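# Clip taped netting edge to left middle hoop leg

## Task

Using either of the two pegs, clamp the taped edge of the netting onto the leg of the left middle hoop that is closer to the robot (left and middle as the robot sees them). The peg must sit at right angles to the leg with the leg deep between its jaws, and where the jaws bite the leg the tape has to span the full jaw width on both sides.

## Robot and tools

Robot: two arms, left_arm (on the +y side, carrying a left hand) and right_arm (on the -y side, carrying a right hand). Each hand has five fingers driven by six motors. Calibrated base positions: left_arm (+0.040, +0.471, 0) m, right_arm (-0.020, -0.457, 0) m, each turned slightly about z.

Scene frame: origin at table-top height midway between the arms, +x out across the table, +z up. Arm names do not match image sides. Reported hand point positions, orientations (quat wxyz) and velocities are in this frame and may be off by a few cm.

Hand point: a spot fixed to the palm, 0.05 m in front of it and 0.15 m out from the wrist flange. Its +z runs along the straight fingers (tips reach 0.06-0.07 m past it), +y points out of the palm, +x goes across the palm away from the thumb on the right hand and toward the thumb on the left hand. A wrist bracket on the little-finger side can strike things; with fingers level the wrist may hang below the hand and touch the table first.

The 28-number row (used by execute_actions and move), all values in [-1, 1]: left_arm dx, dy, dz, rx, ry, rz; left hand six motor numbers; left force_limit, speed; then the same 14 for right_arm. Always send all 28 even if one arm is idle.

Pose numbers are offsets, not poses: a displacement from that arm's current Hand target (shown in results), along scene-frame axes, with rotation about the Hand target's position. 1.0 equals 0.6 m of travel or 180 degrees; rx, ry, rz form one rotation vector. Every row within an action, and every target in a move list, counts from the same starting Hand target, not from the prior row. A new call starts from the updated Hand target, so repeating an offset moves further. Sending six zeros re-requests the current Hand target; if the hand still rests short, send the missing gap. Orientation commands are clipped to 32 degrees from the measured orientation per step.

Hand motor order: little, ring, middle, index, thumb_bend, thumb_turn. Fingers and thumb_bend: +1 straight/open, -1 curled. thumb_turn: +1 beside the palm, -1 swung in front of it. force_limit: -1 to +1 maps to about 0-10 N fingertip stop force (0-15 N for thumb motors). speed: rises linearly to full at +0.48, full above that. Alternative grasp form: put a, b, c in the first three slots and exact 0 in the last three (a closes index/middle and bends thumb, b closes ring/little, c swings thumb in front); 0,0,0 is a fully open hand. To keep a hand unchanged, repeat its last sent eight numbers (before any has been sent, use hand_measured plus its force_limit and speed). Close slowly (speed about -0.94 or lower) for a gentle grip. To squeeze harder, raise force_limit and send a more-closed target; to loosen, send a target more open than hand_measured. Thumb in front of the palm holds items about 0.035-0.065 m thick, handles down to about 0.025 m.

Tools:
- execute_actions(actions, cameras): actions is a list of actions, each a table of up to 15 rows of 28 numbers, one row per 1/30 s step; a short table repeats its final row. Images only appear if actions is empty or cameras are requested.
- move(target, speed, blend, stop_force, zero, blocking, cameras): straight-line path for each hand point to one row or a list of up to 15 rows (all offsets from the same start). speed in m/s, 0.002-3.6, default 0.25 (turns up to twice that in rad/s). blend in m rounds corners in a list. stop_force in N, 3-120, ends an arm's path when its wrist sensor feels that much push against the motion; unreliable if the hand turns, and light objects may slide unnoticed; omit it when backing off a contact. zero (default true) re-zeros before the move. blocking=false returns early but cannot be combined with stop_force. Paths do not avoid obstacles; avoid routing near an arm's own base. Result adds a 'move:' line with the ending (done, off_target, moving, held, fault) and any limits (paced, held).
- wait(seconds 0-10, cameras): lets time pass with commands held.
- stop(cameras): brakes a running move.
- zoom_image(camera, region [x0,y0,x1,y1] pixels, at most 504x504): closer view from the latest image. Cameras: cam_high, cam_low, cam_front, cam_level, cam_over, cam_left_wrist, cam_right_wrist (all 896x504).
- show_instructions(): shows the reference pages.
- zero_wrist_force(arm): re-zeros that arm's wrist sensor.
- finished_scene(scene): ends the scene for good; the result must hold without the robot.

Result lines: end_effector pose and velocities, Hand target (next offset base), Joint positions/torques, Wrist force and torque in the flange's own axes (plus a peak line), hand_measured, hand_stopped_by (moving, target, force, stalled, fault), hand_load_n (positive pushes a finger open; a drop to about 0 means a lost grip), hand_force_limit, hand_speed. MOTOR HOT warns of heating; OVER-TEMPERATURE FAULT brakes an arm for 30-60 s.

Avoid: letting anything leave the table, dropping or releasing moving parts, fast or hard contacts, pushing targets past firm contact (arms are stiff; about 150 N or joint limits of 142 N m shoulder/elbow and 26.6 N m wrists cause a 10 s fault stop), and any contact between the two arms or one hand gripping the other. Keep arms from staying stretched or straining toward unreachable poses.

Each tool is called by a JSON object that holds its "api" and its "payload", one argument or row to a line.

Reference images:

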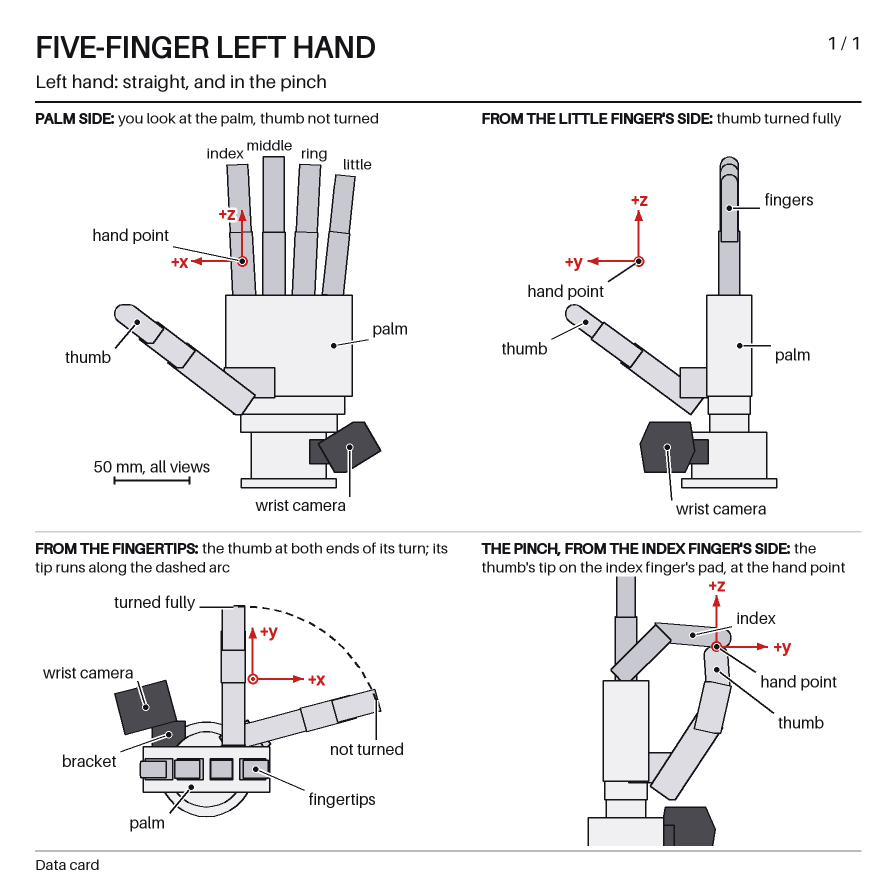

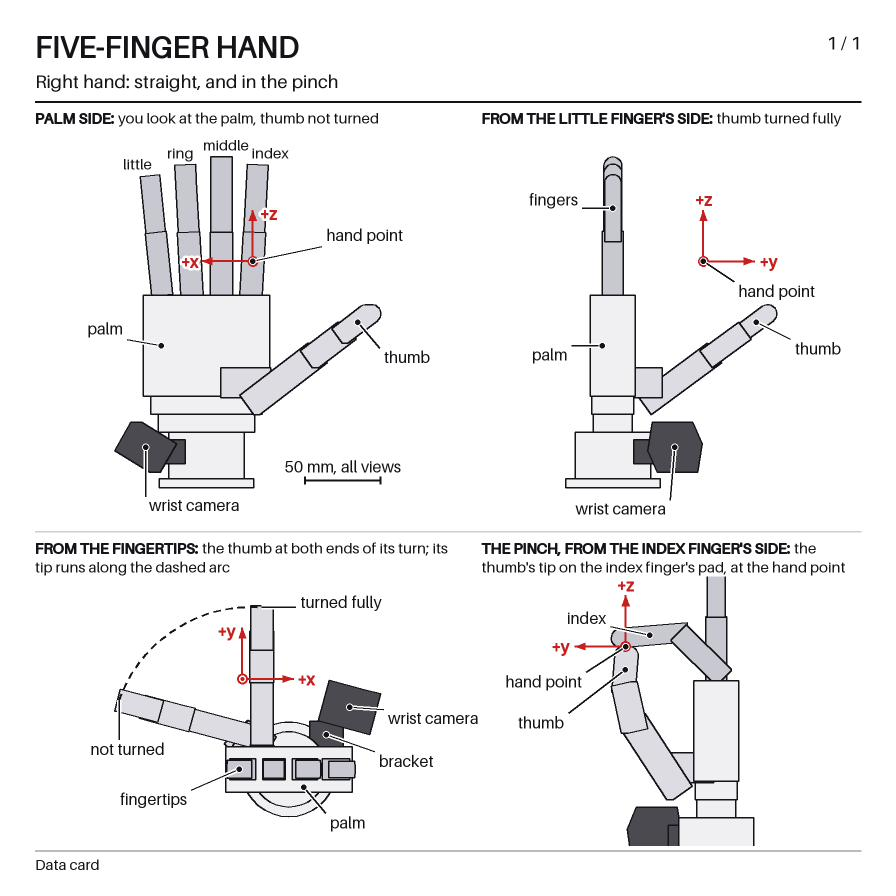

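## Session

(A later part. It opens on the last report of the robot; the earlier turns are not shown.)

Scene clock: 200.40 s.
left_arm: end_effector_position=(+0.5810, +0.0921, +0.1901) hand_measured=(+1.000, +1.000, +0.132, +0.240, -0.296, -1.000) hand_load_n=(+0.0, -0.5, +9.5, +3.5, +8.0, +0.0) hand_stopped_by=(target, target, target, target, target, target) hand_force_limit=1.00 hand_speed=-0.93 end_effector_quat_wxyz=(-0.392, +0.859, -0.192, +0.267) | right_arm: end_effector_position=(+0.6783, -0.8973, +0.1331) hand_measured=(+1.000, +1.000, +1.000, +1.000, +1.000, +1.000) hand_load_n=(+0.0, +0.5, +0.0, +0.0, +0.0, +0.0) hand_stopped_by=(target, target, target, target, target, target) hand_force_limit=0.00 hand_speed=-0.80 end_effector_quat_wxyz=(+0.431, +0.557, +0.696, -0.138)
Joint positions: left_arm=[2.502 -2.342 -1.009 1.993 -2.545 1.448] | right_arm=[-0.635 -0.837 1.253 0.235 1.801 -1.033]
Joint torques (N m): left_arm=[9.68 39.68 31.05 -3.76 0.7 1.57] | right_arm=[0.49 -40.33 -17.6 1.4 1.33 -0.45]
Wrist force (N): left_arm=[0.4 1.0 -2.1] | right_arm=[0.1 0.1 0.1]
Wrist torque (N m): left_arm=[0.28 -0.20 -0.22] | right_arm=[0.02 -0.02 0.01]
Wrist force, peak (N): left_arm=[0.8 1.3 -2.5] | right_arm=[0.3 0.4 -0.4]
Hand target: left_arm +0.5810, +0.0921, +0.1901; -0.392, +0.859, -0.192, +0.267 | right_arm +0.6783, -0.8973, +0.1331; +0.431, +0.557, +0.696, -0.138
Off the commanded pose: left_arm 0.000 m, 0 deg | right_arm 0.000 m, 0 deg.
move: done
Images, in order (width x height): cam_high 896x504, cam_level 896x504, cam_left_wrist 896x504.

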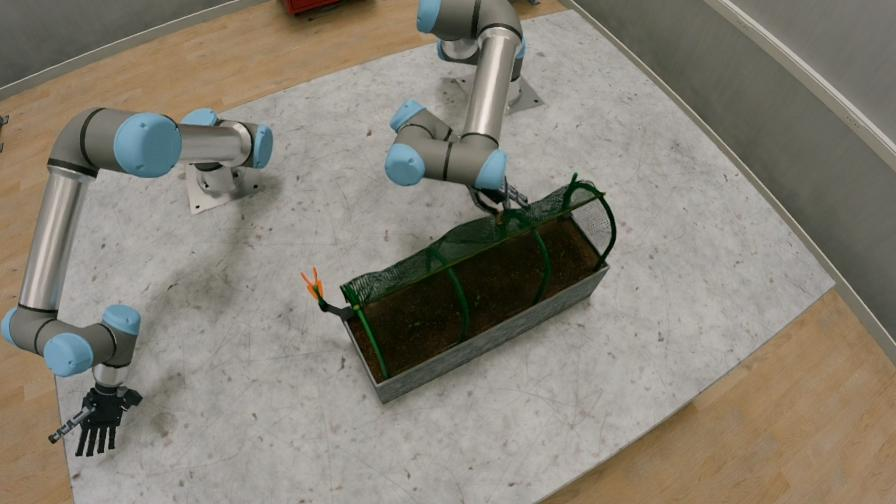

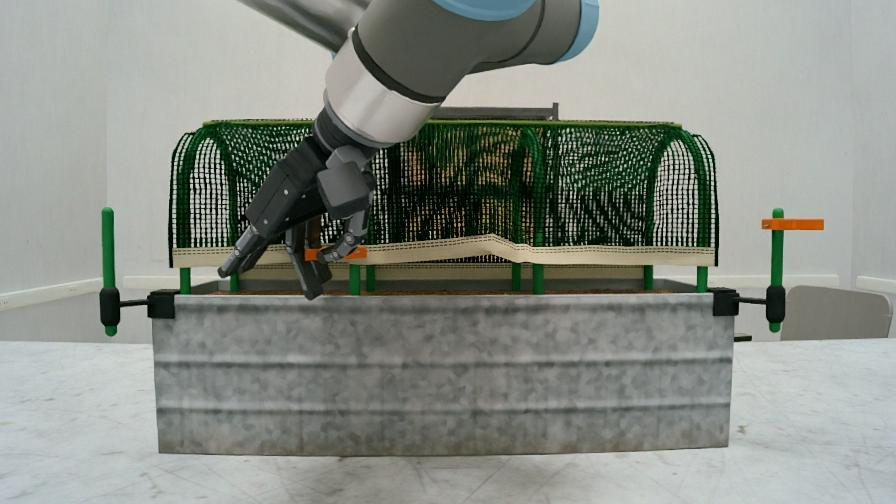

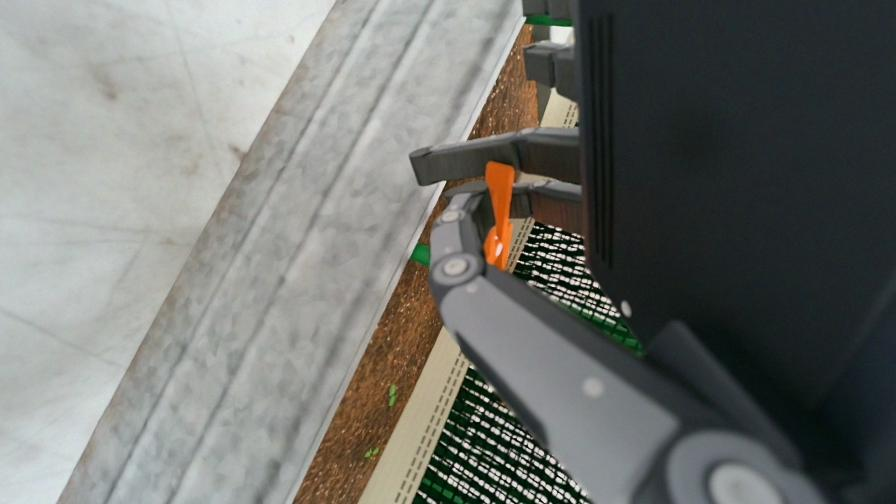

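{"api": "move", "payload": {
  "target": [0.00477,-0.00178,-0.00167,0,0,0,1,1,0.13,0.24,-0.30,-1,1.0,-0.93,0,0,0,0,0,0,0,0,0,0,0,0,0,-0.8],
  "speed": 0.015,
  "stop_force": 6,
  "cameras": ["cam_level","cam_left_wrist","cam_high"]
}}

{"api": "zoom_image", "payload": {
  "camera": "cam_level",
  "region": [334, 228, 384, 272]
}}

{"api": "zoom_image", "payload": {
  "camera": "cam_high",
  "region": [475, 185, 535, 245]
}}

Scene clock: 202.90 s.
left_arm: end_effector_position=(+0.5838, +0.0910, +0.1891) hand_measured=(+1.000, +1.000, +0.132, +0.240, -0.296, -1.000) hand_load_n=(+0.0, +0.0, +9.5, +4.0, +8.0, +0.0) hand_stopped_by=(target, target, target, target, target, target) hand_force_limit=1.00 hand_speed=-0.93 end_effector_quat_wxyz=(-0.392, +0.859, -0.192, +0.267) | right_arm: end_effector_position=(+0.6783, -0.8973, +0.1331) hand_measured=(+1.000, +1.000, +1.000, +1.000, +1.000, +1.000) hand_load_n=(+0.0, +0.0, +0.0, +0.0, +0.0, +0.0) hand_stopped_by=(target, target, target, target, target, target) hand_force_limit=0.00 hand_speed=-0.80 end_effector_quat_wxyz=(+0.431, +0.557, +0.696, -0.138)
Joint positions: left_arm=[2.503 -2.35 -0.998 1.991 -2.545 1.451] | right_arm=[-0.635 -0.837 1.253 0.235 1.801 -1.033]
Joint torques (N m): left_arm=[9.92 40.27 30.57 -3.84 0.46 1.67] | right_arm=[0.17 -40.21 -17.33 1.51 1.34 -0.56]
Wrist force (N): left_arm=[0.5 0.7 -2.0] | right_arm=[-0.3 0.1 0.2]
Wrist torque (N m): left_arm=[0.30 -0.25 -0.22] | right_arm=[0.01 0.04 -0.01]
Wrist force, peak (N): left_arm=[0.7 1.2 -2.3] | right_arm=[0.6 0.3 0.0]
Hand target: left_arm +0.5838, +0.0910, +0.1891; -0.392, +0.859, -0.192, +0.267 | right_arm +0.6783, -0.8973, +0.1331; +0.431, +0.557, +0.696, -0.138
Off the commanded pose: left_arm 0.000 m, 0 deg | right_arm 0.000 m, 0 deg.
move: done
Images, in order (width x height): cam_high 896x504, cam_level 896x504, cam_left_wrist 896x504.

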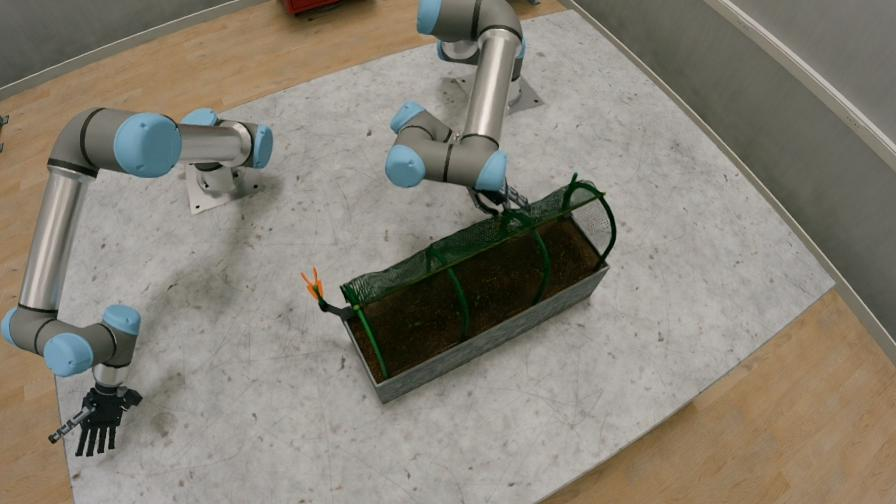

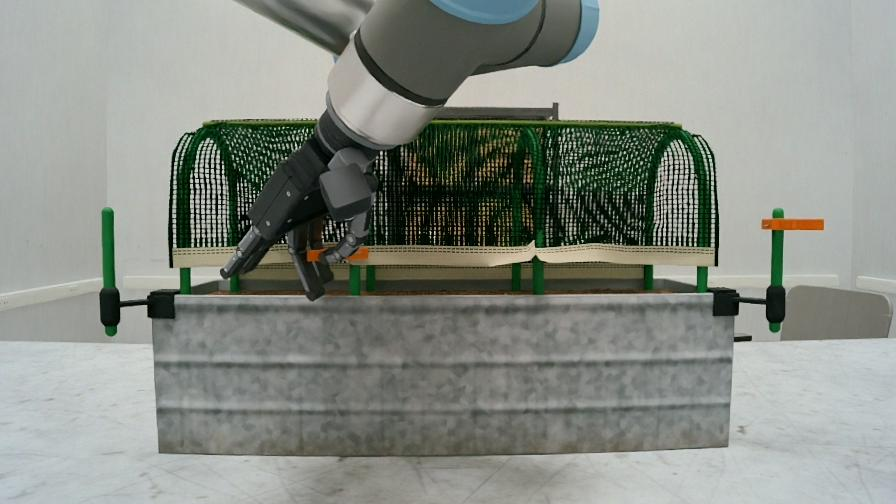

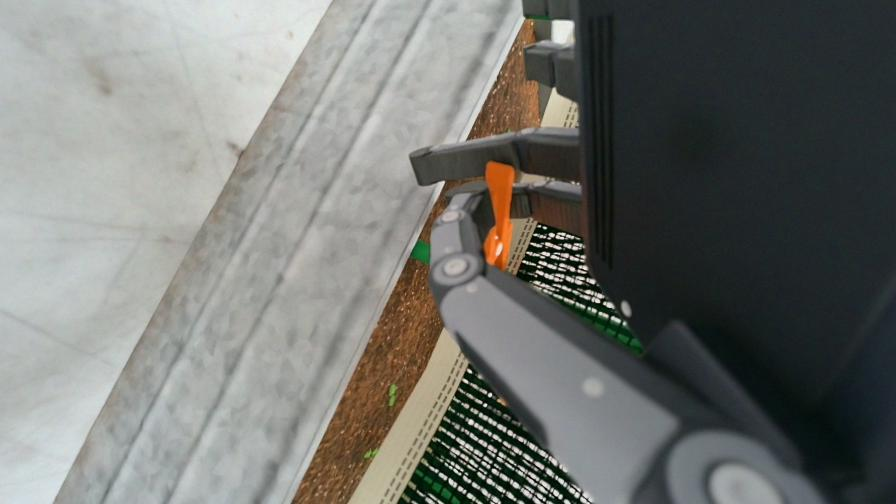

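Scaled by 10.080 from the camera's 896x504 image, which has a finer 1280x720 frame.

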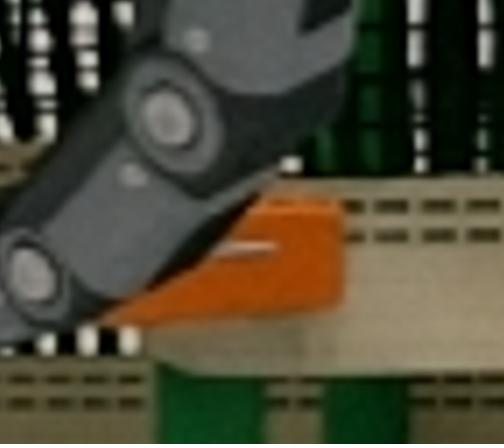

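Scaled by 8.400 from the camera's 896x504 image, which has a finer 1280x720 frame.

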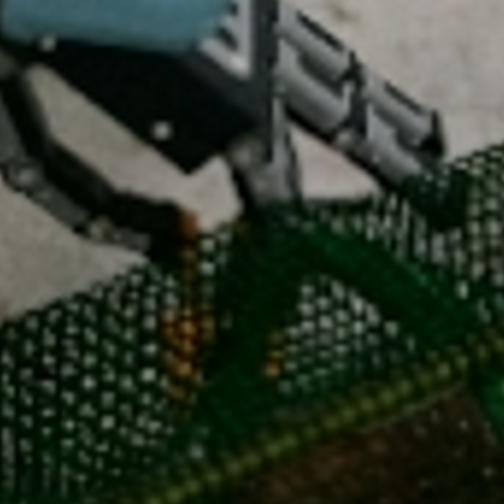

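{"api": "move", "payload": {
  "target": [0.00426,-0.00261,0,0,0,0,1,1,0.13,0.24,-0.30,-1,1.0,-0.93,0,0,0,0,0,0,0,0,0,0,0,0,0,-0.8],
  "speed": 0.015,
  "stop_force": 6,
  "cameras": ["cam_level","cam_left_wrist","cam_high"]
}}

{"api": "zoom_image", "payload": {
  "camera": "cam_level",
  "region": [334, 228, 384, 272]
}}

{"api": "zoom_image", "payload": {
  "camera": "cam_high",
  "region": [475, 185, 535, 245]
}}

Scene clock: 204.67 s.
left_arm: end_effector_position=(+0.5864, +0.0894, +0.1891) hand_measured=(+1.000, +1.000, +0.132, +0.240, -0.296, -1.000) hand_load_n=(+0.0, +0.0, +9.0, +4.5, +8.0, +0.5) hand_stopped_by=(target, target, target, target, target, target) hand_force_limit=1.00 hand_speed=-0.93 end_effector_quat_wxyz=(-0.392, +0.859, -0.192, +0.267) | right_arm: end_effector_position=(+0.6783, -0.8973, +0.1331) hand_measured=(+1.000, +1.000, +1.000, +1.000, +1.000, +1.000) hand_load_n=(+0.0, +0.0, +0.0, +0.0, +0.0, +0.0) hand_stopped_by=(target, target, target, target, target, target) hand_force_limit=0.00 hand_speed=-0.80 end_effector_quat_wxyz=(+0.431, +0.557, +0.696, -0.138)
Joint positions: left_arm=[2.504 -2.357 -0.983 1.986 -2.545 1.452] | right_arm=[-0.635 -0.837 1.253 0.235 1.801 -1.033]
Joint torques (N m): left_arm=[9.83 39.61 30.05 -3.67 0.75 1.61] | right_arm=[0.41 -40.21 -16.91 1.47 1.37 -0.58]
Wrist force (N): left_arm=[0.0 0.3 -1.8] | right_arm=[0.0 0.0 -0.3]
Wrist torque (N m): left_arm=[0.31 -0.25 -0.24] | right_arm=[0.03 0.00 0.00]
Wrist force, peak (N): left_arm=[0.7 0.9 -2.0] | right_arm=[0.4 0.3 0.3]
Hand target: left_arm +0.5864, +0.0894, +0.1891; -0.392, +0.859, -0.192, +0.267 | right_arm +0.6783, -0.8973, +0.1331; +0.431, +0.557, +0.696, -0.138
Off the commanded pose: left_arm 0.000 m, 0 deg | right_arm 0.000 m, 0 deg.
move: done
Images, in order (width x height): cam_high 896x504, cam_level 896x504, cam_left_wrist 896x504.

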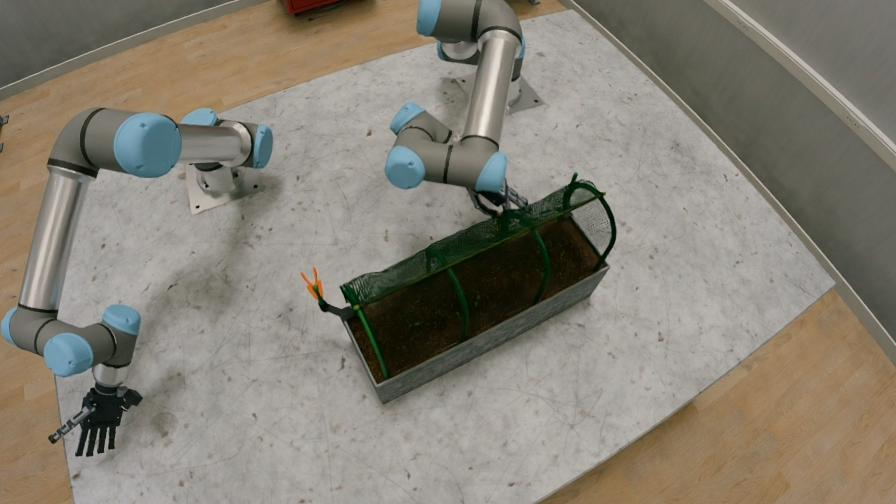

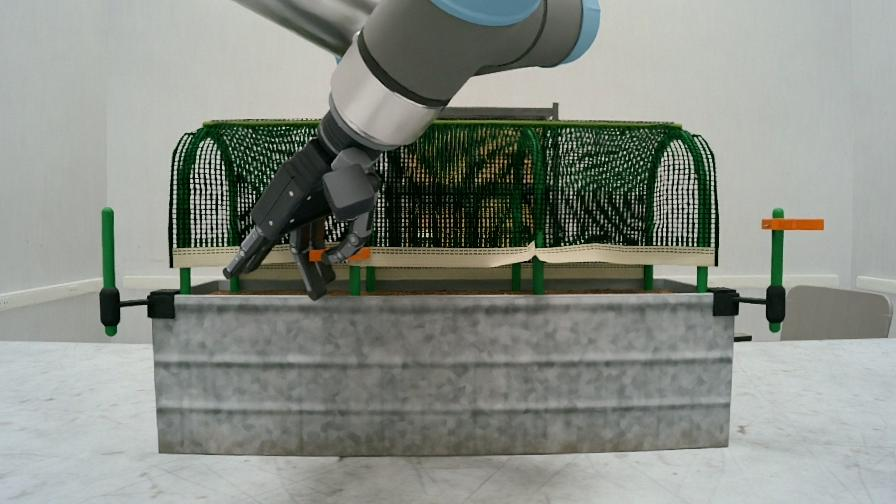

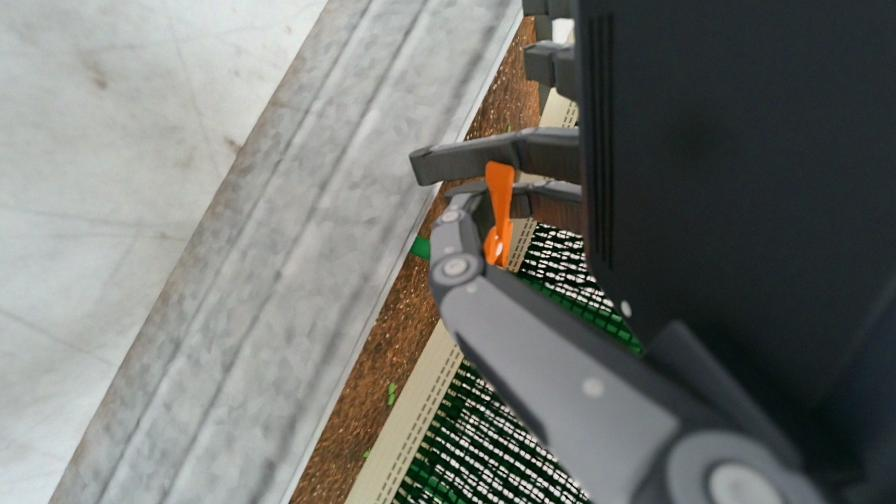

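Scaled by 10.080 from the camera's 896x504 image, which has a finer 1280x720 frame.

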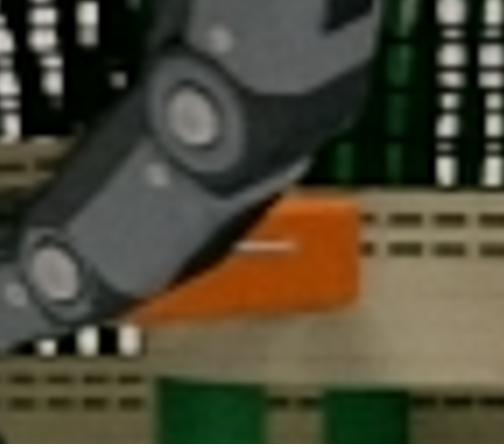

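Scaled by 8.400 from the camera's 896x504 image, which has a finer 1280x720 frame.

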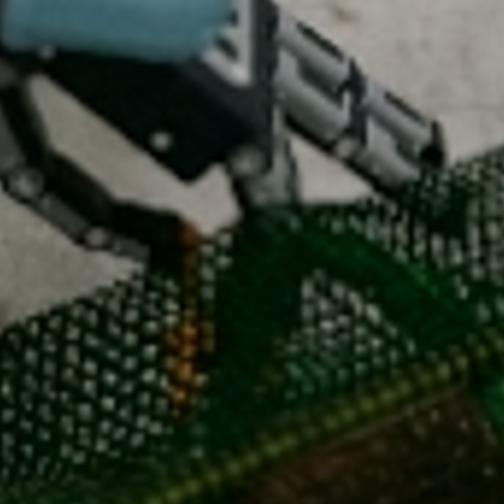

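{"api": "move", "payload": {
  "target": [0.00426,-0.00261,-0.00167,0,0,0,1,1,0.13,0.24,-0.30,-1,1.0,-0.93,0,0,0,0,0,0,0,0,0,0,0,0,0,-0.8],
  "speed": 0.015,
  "stop_force": 6,
  "cameras": ["cam_level","cam_left_wrist","cam_high"]
}}

{"api": "zoom_image", "payload": {
  "camera": "cam_level",
  "region": [334, 228, 384, 272]
}}

{"api": "zoom_image", "payload": {
  "camera": "cam_left_wrist",
  "region": [400, 130, 580, 300]
}}

{"api": "zoom_image", "payload": {
  "camera": "cam_level",
  "region": [210, 230, 390, 310]
}}

Scene clock: 207.00 s.
left_arm: end_effector_position=(+0.5889, +0.0879, +0.1881) hand_measured=(+1.000, +1.000, +0.132, +0.240, -0.296, -1.000) hand_load_n=(+0.0, +0.0, +8.5, +5.5, +8.0, +1.0) hand_stopped_by=(target, target, target, target, target, target) hand_force_limit=1.00 hand_speed=-0.93 end_effector_quat_wxyz=(-0.392, +0.859, -0.192, +0.267) | right_arm: end_effector_position=(+0.6783, -0.8973, +0.1331) hand_measured=(+1.000, +1.000, +1.000, +1.000, +1.000, +1.000) hand_load_n=(+0.0, +0.0, +0.0, +0.0, +0.0, +0.0) hand_stopped_by=(target, target, target, target, target, target) hand_force_limit=0.00 hand_speed=-0.80 end_effector_quat_wxyz=(+0.431, +0.557, +0.696, -0.138)
Joint positions: left_arm=[2.505 -2.366 -0.971 1.982 -2.545 1.453] | right_arm=[-0.635 -0.837 1.253 0.235 1.801 -1.033]
Joint torques (N m): left_arm=[9.86 40.63 30.66 -3.91 0.87 1.81] | right_arm=[0.07 -40.58 -17.9 1.44 1.37 -0.55]
Wrist force (N): left_arm=[-0.3 -0.2 -1.7] | right_arm=[0.0 0.1 0.0]
Wrist torque (N m): left_arm=[0.35 -0.28 -0.27] | right_arm=[0.03 0.00 0.01]
Wrist force, peak (N): left_arm=[0.0 0.4 -2.0] | right_arm=[0.5 0.3 0.1]
Hand target: left_arm +0.5889, +0.0879, +0.1881; -0.392, +0.859, -0.192, +0.267 | right_arm +0.6783, -0.8973, +0.1331; +0.431, +0.557, +0.696, -0.138
Off the commanded pose: left_arm 0.000 m, 0 deg | right_arm 0.000 m, 0 deg.
move: done
Images, in order (width x height): cam_high 896x504, cam_level 896x504, cam_left_wrist 896x504.

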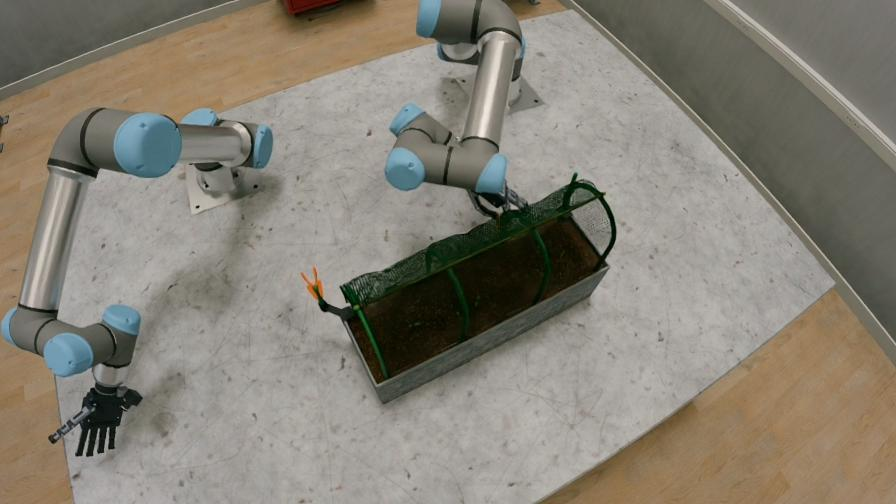

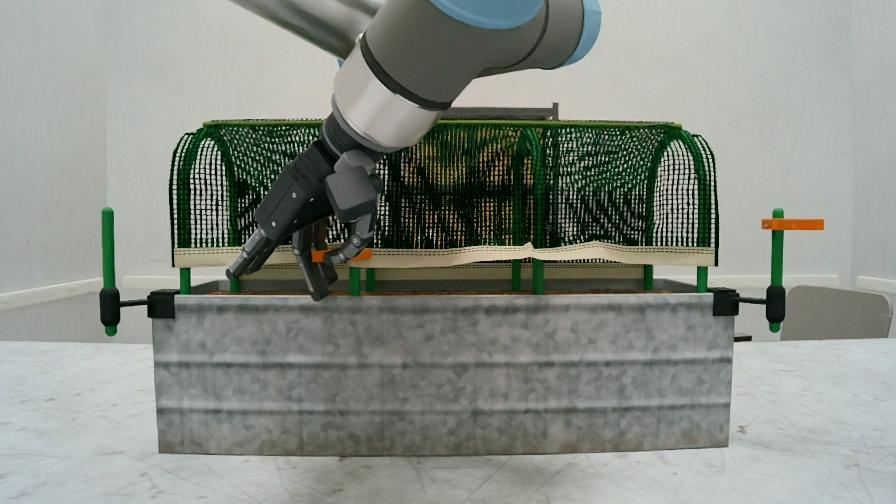

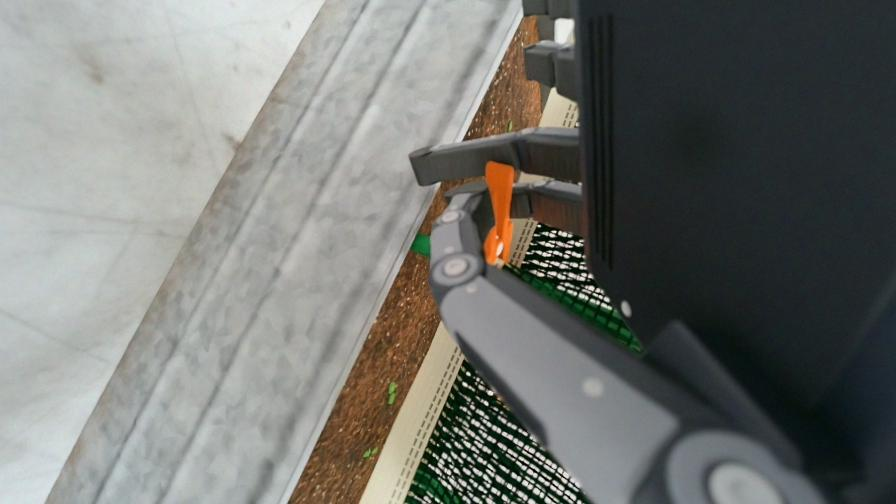

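Scaled by 10.080 from the camera's 896x504 image, which has a finer 1280x720 frame.

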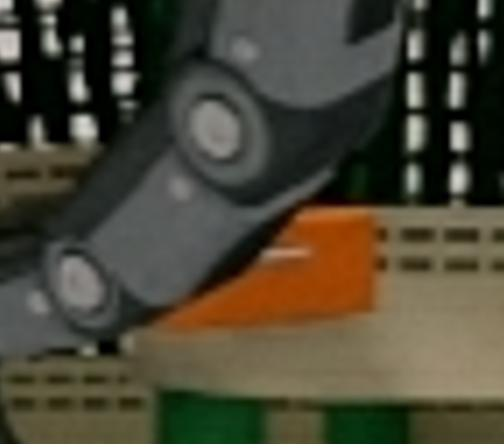

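Scaled by 2.800 from the camera's 896x504 image, which has a finer 1280x720 frame.

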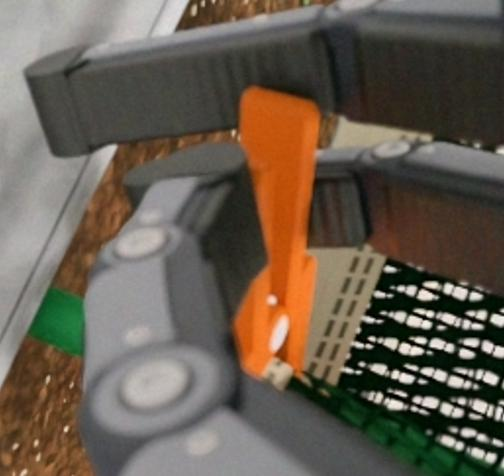

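Scaled by 2.800 from the camera's 896x504 image, which has a finer 1280x720 frame.

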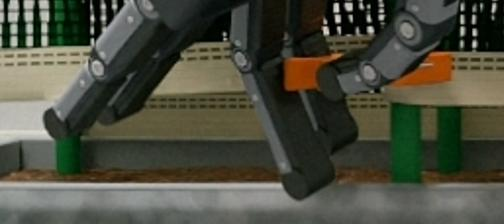

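{"api": "zoom_image", "payload": {
  "camera": "cam_left_wrist",
  "region": [470, 210, 550, 290]
}}

{"api": "zoom_image", "payload": {
  "camera": "cam_high",
  "region": [475, 185, 535, 245]
}}

Scaled by 6.300 from the camera's 896x504 image, which has a finer 1280x720 frame.

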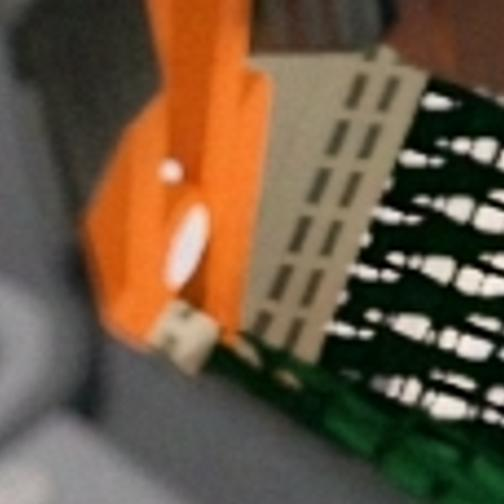

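Scaled by 8.400 from the camera's 896x504 image, which has a finer 1280x720 frame.

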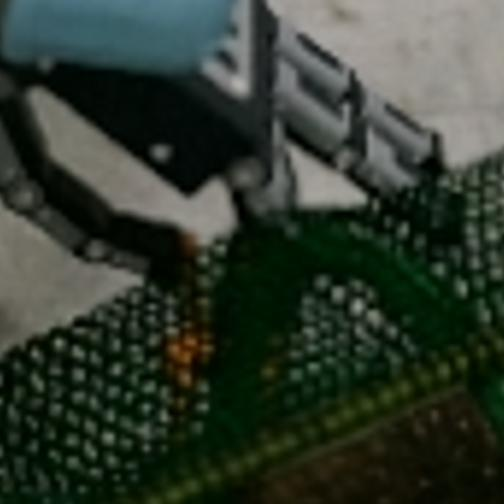

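{"api": "move", "payload": {
  "target": [0.00355,-0.00218,-0.00167,0,0,0,1,1,0.13,0.24,-0.30,-1,1.0,-0.93,0,0,0,0,0,0,0,0,0,0,0,0,0,-0.8],
  "speed": 0.015,
  "stop_force": 6,
  "cameras": ["cam_level","cam_left_wrist","cam_high"]
}}

{"api": "zoom_image", "payload": {
  "camera": "cam_level",
  "region": [334, 228, 384, 272]
}}

{"api": "zoom_image", "payload": {
  "camera": "cam_left_wrist",
  "region": [470, 210, 550, 290]
}}

Scene clock: 210.37 s.
left_arm: end_effector_position=(+0.5911, +0.0866, +0.1871) hand_measured=(+1.000, +1.000, +0.132, +0.240, -0.296, -1.000) hand_load_n=(+0.0, +0.0, +8.5, +5.5, +8.0, +0.5) hand_stopped_by=(target, target, target, target, target, target) hand_force_limit=1.00 hand_speed=-0.93 end_effector_quat_wxyz=(-0.392, +0.859, -0.192, +0.267) | right_arm: end_effector_position=(+0.6783, -0.8973, +0.1331) hand_measured=(+1.000, +1.000, +1.000, +1.000, +1.000, +1.000) hand_load_n=(+0.0, +0.0, +0.0, +0.0, +0.0, +0.0) hand_stopped_by=(target, target, target, target, target, target) hand_force_limit=0.00 hand_speed=-0.80 end_effector_quat_wxyz=(+0.431, +0.557, +0.696, -0.138)
Joint positions: left_arm=[2.505 -2.373 -0.96 1.98 -2.544 1.454] | right_arm=[-0.635 -0.837 1.253 0.235 1.801 -1.033]
Joint torques (N m): left_arm=[9.46 40.23 30.54 -3.16 1.04 1.76] | right_arm=[0.96 -40.17 -16.98 1.58 1.46 -0.51]
Wrist force (N): left_arm=[-1.9 -1.0 -2.4] | right_arm=[0.3 0.1 0.0]
Wrist torque (N m): left_arm=[0.37 -0.32 -0.33] | right_arm=[0.02 -0.06 0.02]
Wrist force, peak (N): left_arm=[-2.2 -0.9 -2.6] | right_arm=[0.5 0.5 -0.1]
Hand target: left_arm +0.5911, +0.0866, +0.1871; -0.392, +0.859, -0.192, +0.267 | right_arm +0.6783, -0.8973, +0.1331; +0.431, +0.557, +0.696, -0.138
Off the commanded pose: left_arm 0.000 m, 0 deg | right_arm 0.000 m, 0 deg.
move: done
Images, in order (width x height): cam_high 896x504, cam_level 896x504, cam_left_wrist 896x504.

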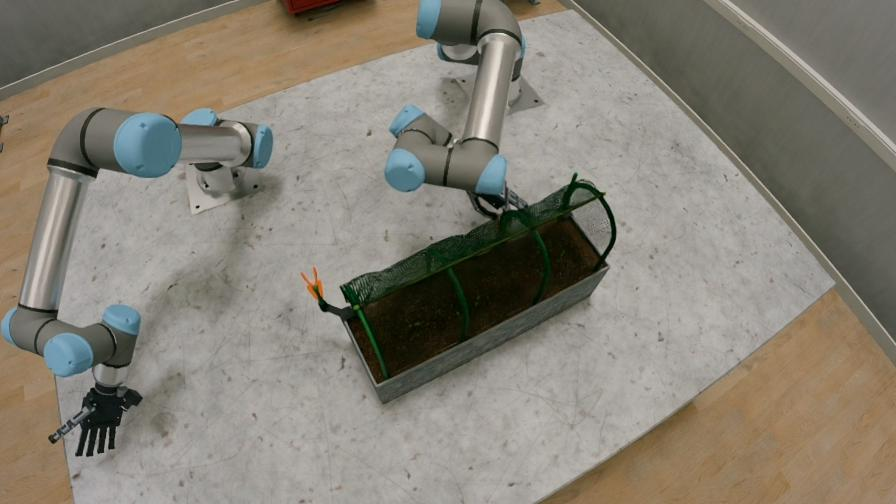

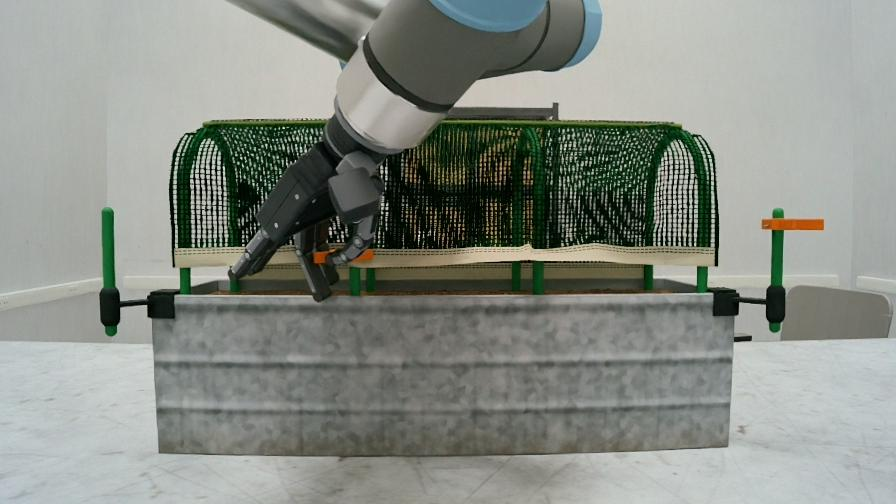

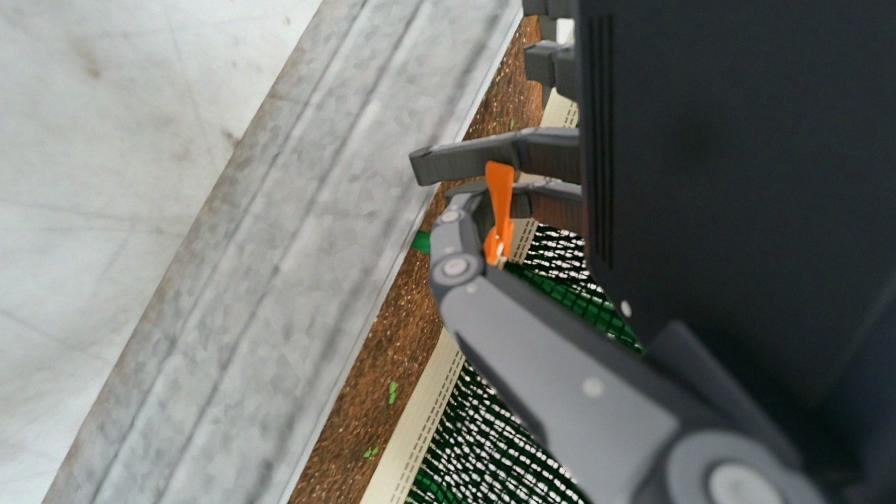

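Scaled by 10.080 from the camera's 896x504 image, which has a finer 1280x720 frame.

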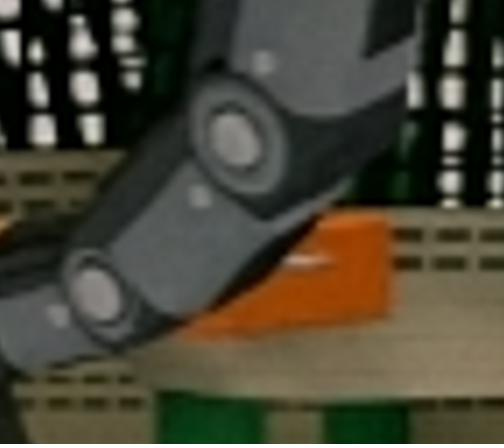

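Scaled by 6.300 from the camera's 896x504 image, which has a finer 1280x720 frame.

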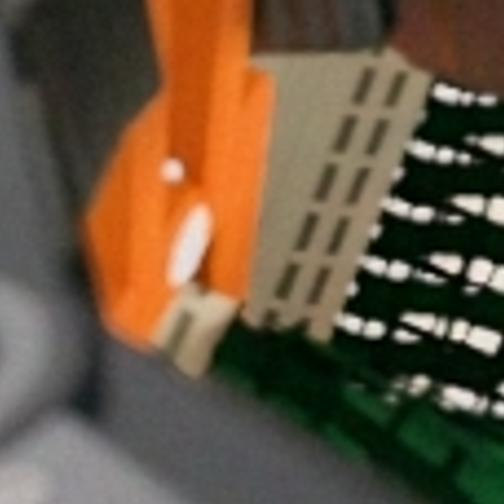

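{"api": "move", "payload": {
  "target": [
    [-0.0071,0.00435,0,0,0,0,1,1,0.13,0.24,-0.30,-1,1.0,-0.93,0,0,0,0,0,0,0,0,0,0,0,0,0,-0.8],
    [-0.0071,0.00435,-0.0042,0,0,0,1,1,0.13,0.24,-0.30,-1,1.0,-0.93,0,0,0,0,0,0,0,0,0,0,0,0,0,-0.8]
  ],
  "speed": 0.015,
  "cameras": ["cam_level","cam_left_wrist"]
}}

{"api": "zoom_image", "payload": {
  "camera": "cam_level",
  "region": [334, 228, 384, 272]
}}

{"api": "zoom_image", "payload": {
  "camera": "cam_left_wrist",
  "region": [470, 210, 550, 290]
}}

Scene clock: 213.17 s.
left_arm: end_effector_position=(+0.5868, +0.0892, +0.1848) hand_measured=(+1.000, +1.000, +0.132, +0.240, -0.296, -1.000) hand_load_n=(+0.0, +0.0, +9.0, +4.5, +8.0, +0.5) hand_stopped_by=(target, target, target, target, target, target) hand_force_limit=1.00 hand_speed=-0.93 end_effector_quat_wxyz=(-0.392, +0.859, -0.192, +0.267) | right_arm: end_effector_position=(+0.6783, -0.8973, +0.1331) hand_measured=(+1.000, +1.000, +1.000, +1.000, +1.000, +1.000) hand_load_n=(+0.0, +0.0, +0.0, +0.0, +0.0, +0.0) hand_stopped_by=(target, target, target, target, target, target) hand_force_limit=0.00 hand_speed=-0.80 end_effector_quat_wxyz=(+0.431, +0.557, +0.696, -0.138)
Joint positions: left_arm=[2.504 -2.361 -0.988 1.994 -2.545 1.452] | right_arm=[-0.635 -0.837 1.253 0.235 1.801 -1.033]
Joint torques (N m): left_arm=[-11.55 39.85 5.05 -0.38 -2.4 -1.13] | right_arm=[0.17 -40.35 -17.51 1.51 1.39 -0.55]
Wrist force (N): left_arm=[0.4 0.8 -1.8] | right_arm=[0.1 0.2 -0.1]
Wrist torque (N m): left_arm=[0.33 -0.24 -0.04] | right_arm=[0.04 -0.02 0.01]
Wrist force, peak (N): left_arm=[-2.2 -0.7 -2.6] | right_arm=[0.1 0.3 -0.5]
Hand target: left_arm +0.5868, +0.0892, +0.1846; -0.392, +0.859, -0.192, +0.267 | right_arm +0.6783, -0.8973, +0.1331; +0.431, +0.557, +0.696, -0.138
Off the commanded pose: left_arm 0.000 m, 0 deg | right_arm 0.000 m, 0 deg.
move: done
Images, in order (width x height): cam_level 896x504, cam_left_wrist 896x504.

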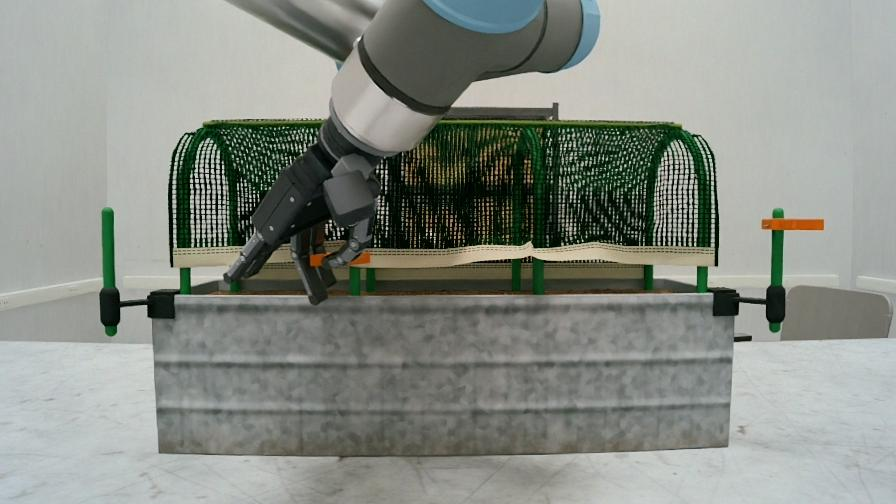

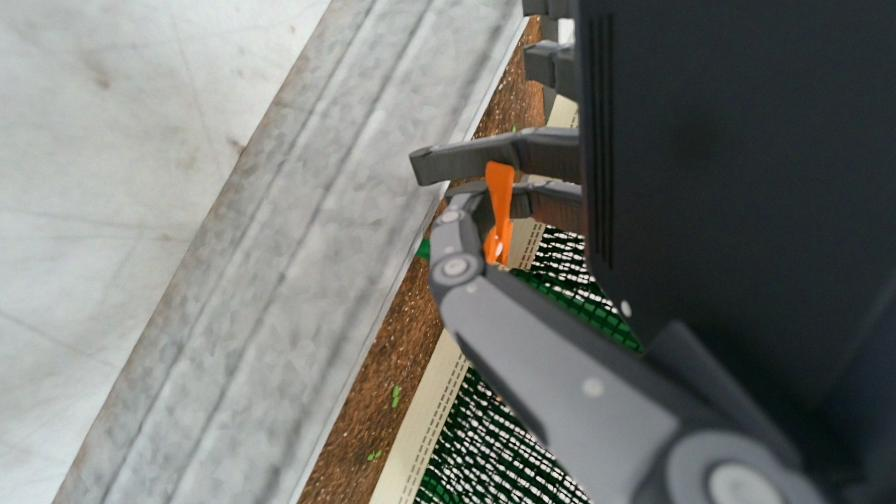

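Scaled by 10.080 from the camera's 896x504 image, which has a finer 1280x720 frame.

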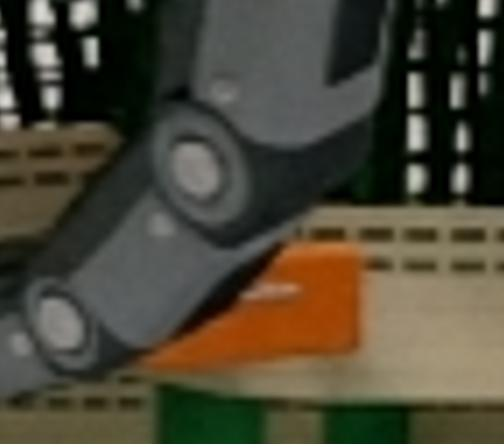

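Scaled by 6.300 from the camera's 896x504 image, which has a finer 1280x720 frame.

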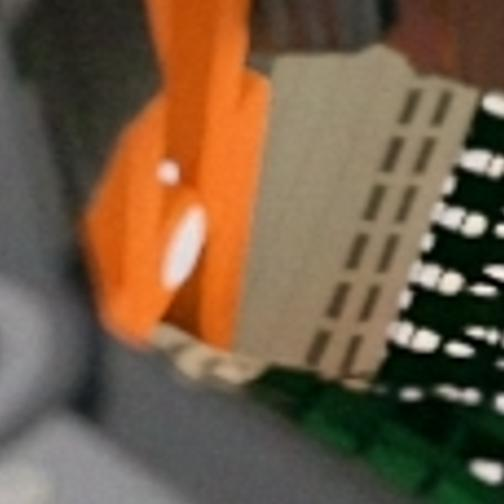

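{"api": "move", "payload": {
  "target": [0.0071,-0.00435,0.0014,0,0,0,1,1,0.13,0.24,-0.30,-1,1.0,-0.93,0,0,0,0,0,0,0,0,0,0,0,0,0,-0.8],
  "speed": 0.015,
  "stop_force": 8,
  "cameras": ["cam_level","cam_left_wrist"]
}}

{"api": "zoom_image", "payload": {
  "camera": "cam_level",
  "region": [334, 228, 384, 272]
}}

{"api": "zoom_image", "payload": {
  "camera": "cam_left_wrist",
  "region": [470, 210, 550, 290]
}}

Scene clock: 215.47 s.
left_arm: end_effector_position=(+0.5911, +0.0866, +0.1854) hand_measured=(+1.000, +1.000, +0.132, +0.240, -0.296, -1.000) hand_load_n=(+0.0, +0.0, +8.5, +5.0, +7.5, +0.5) hand_stopped_by=(target, target, target, target, target, target) hand_force_limit=1.00 hand_speed=-0.93 end_effector_quat_wxyz=(-0.392, +0.859, -0.192, +0.267) | right_arm: end_effector_position=(+0.6783, -0.8973, +0.1331) hand_measured=(+1.000, +1.000, +1.000, +1.000, +1.000, +1.000) hand_load_n=(+0.0, +0.0, +0.0, +0.0, +0.0, +0.0) hand_stopped_by=(target, target, target, target, target, target) hand_force_limit=0.00 hand_speed=-0.80 end_effector_quat_wxyz=(+0.431, +0.557, +0.696, -0.138)
Joint positions: left_arm=[2.505 -2.374 -0.963 1.983 -2.544 1.454] | right_arm=[-0.635 -0.837 1.253 0.235 1.801 -1.033]
Joint torques (N m): left_arm=[9.95 40.74 31.67 -3.23 0.7 1.09] | right_arm=[0.13 -40.21 -16.98 1.56 1.38 -0.47]
Wrist force (N): left_arm=[-2.0 0.1 -1.9] | right_arm=[-0.1 0.1 0.1]
Wrist torque (N m): left_arm=[0.36 -0.33 -0.30] | right_arm=[0.01 0.00 0.01]
Wrist force, peak (N): left_arm=[-2.2 0.0 -2.1] | right_arm=[0.2 0.6 0.2]
Hand target: left_arm +0.5911, +0.0866, +0.1854; -0.392, +0.859, -0.192, +0.267 | right_arm +0.6783, -0.8973, +0.1331; +0.431, +0.557, +0.696, -0.138
Off the commanded pose: left_arm 0.000 m, 0 deg | right_arm 0.000 m, 0 deg.
move: done
Images, in order (width x height): cam_level 896x504, cam_left_wrist 896x504.

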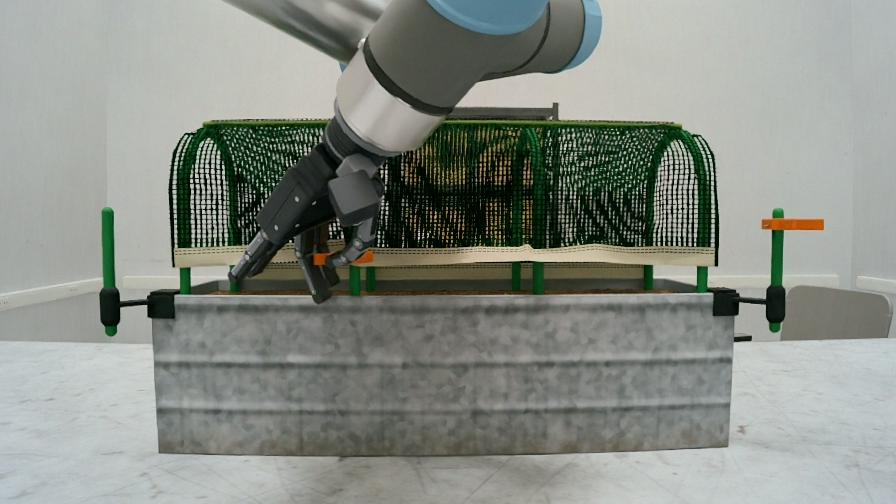

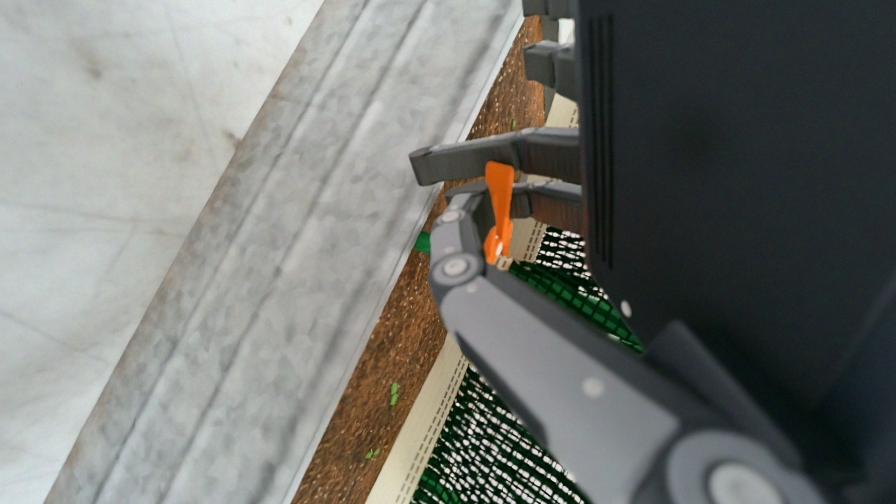

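Scaled by 10.080 from the camera's 896x504 image, which has a finer 1280x720 frame.

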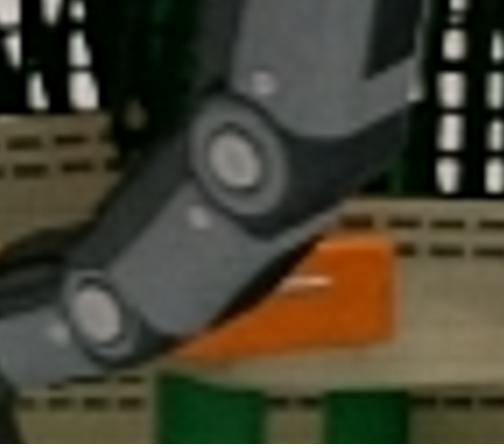

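Scaled by 6.300 from the camera's 896x504 image, which has a finer 1280x720 frame.

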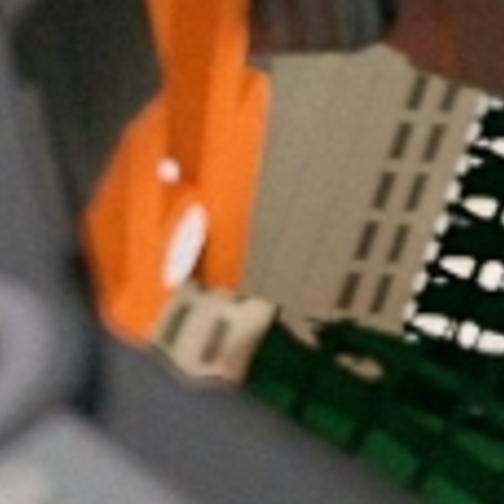

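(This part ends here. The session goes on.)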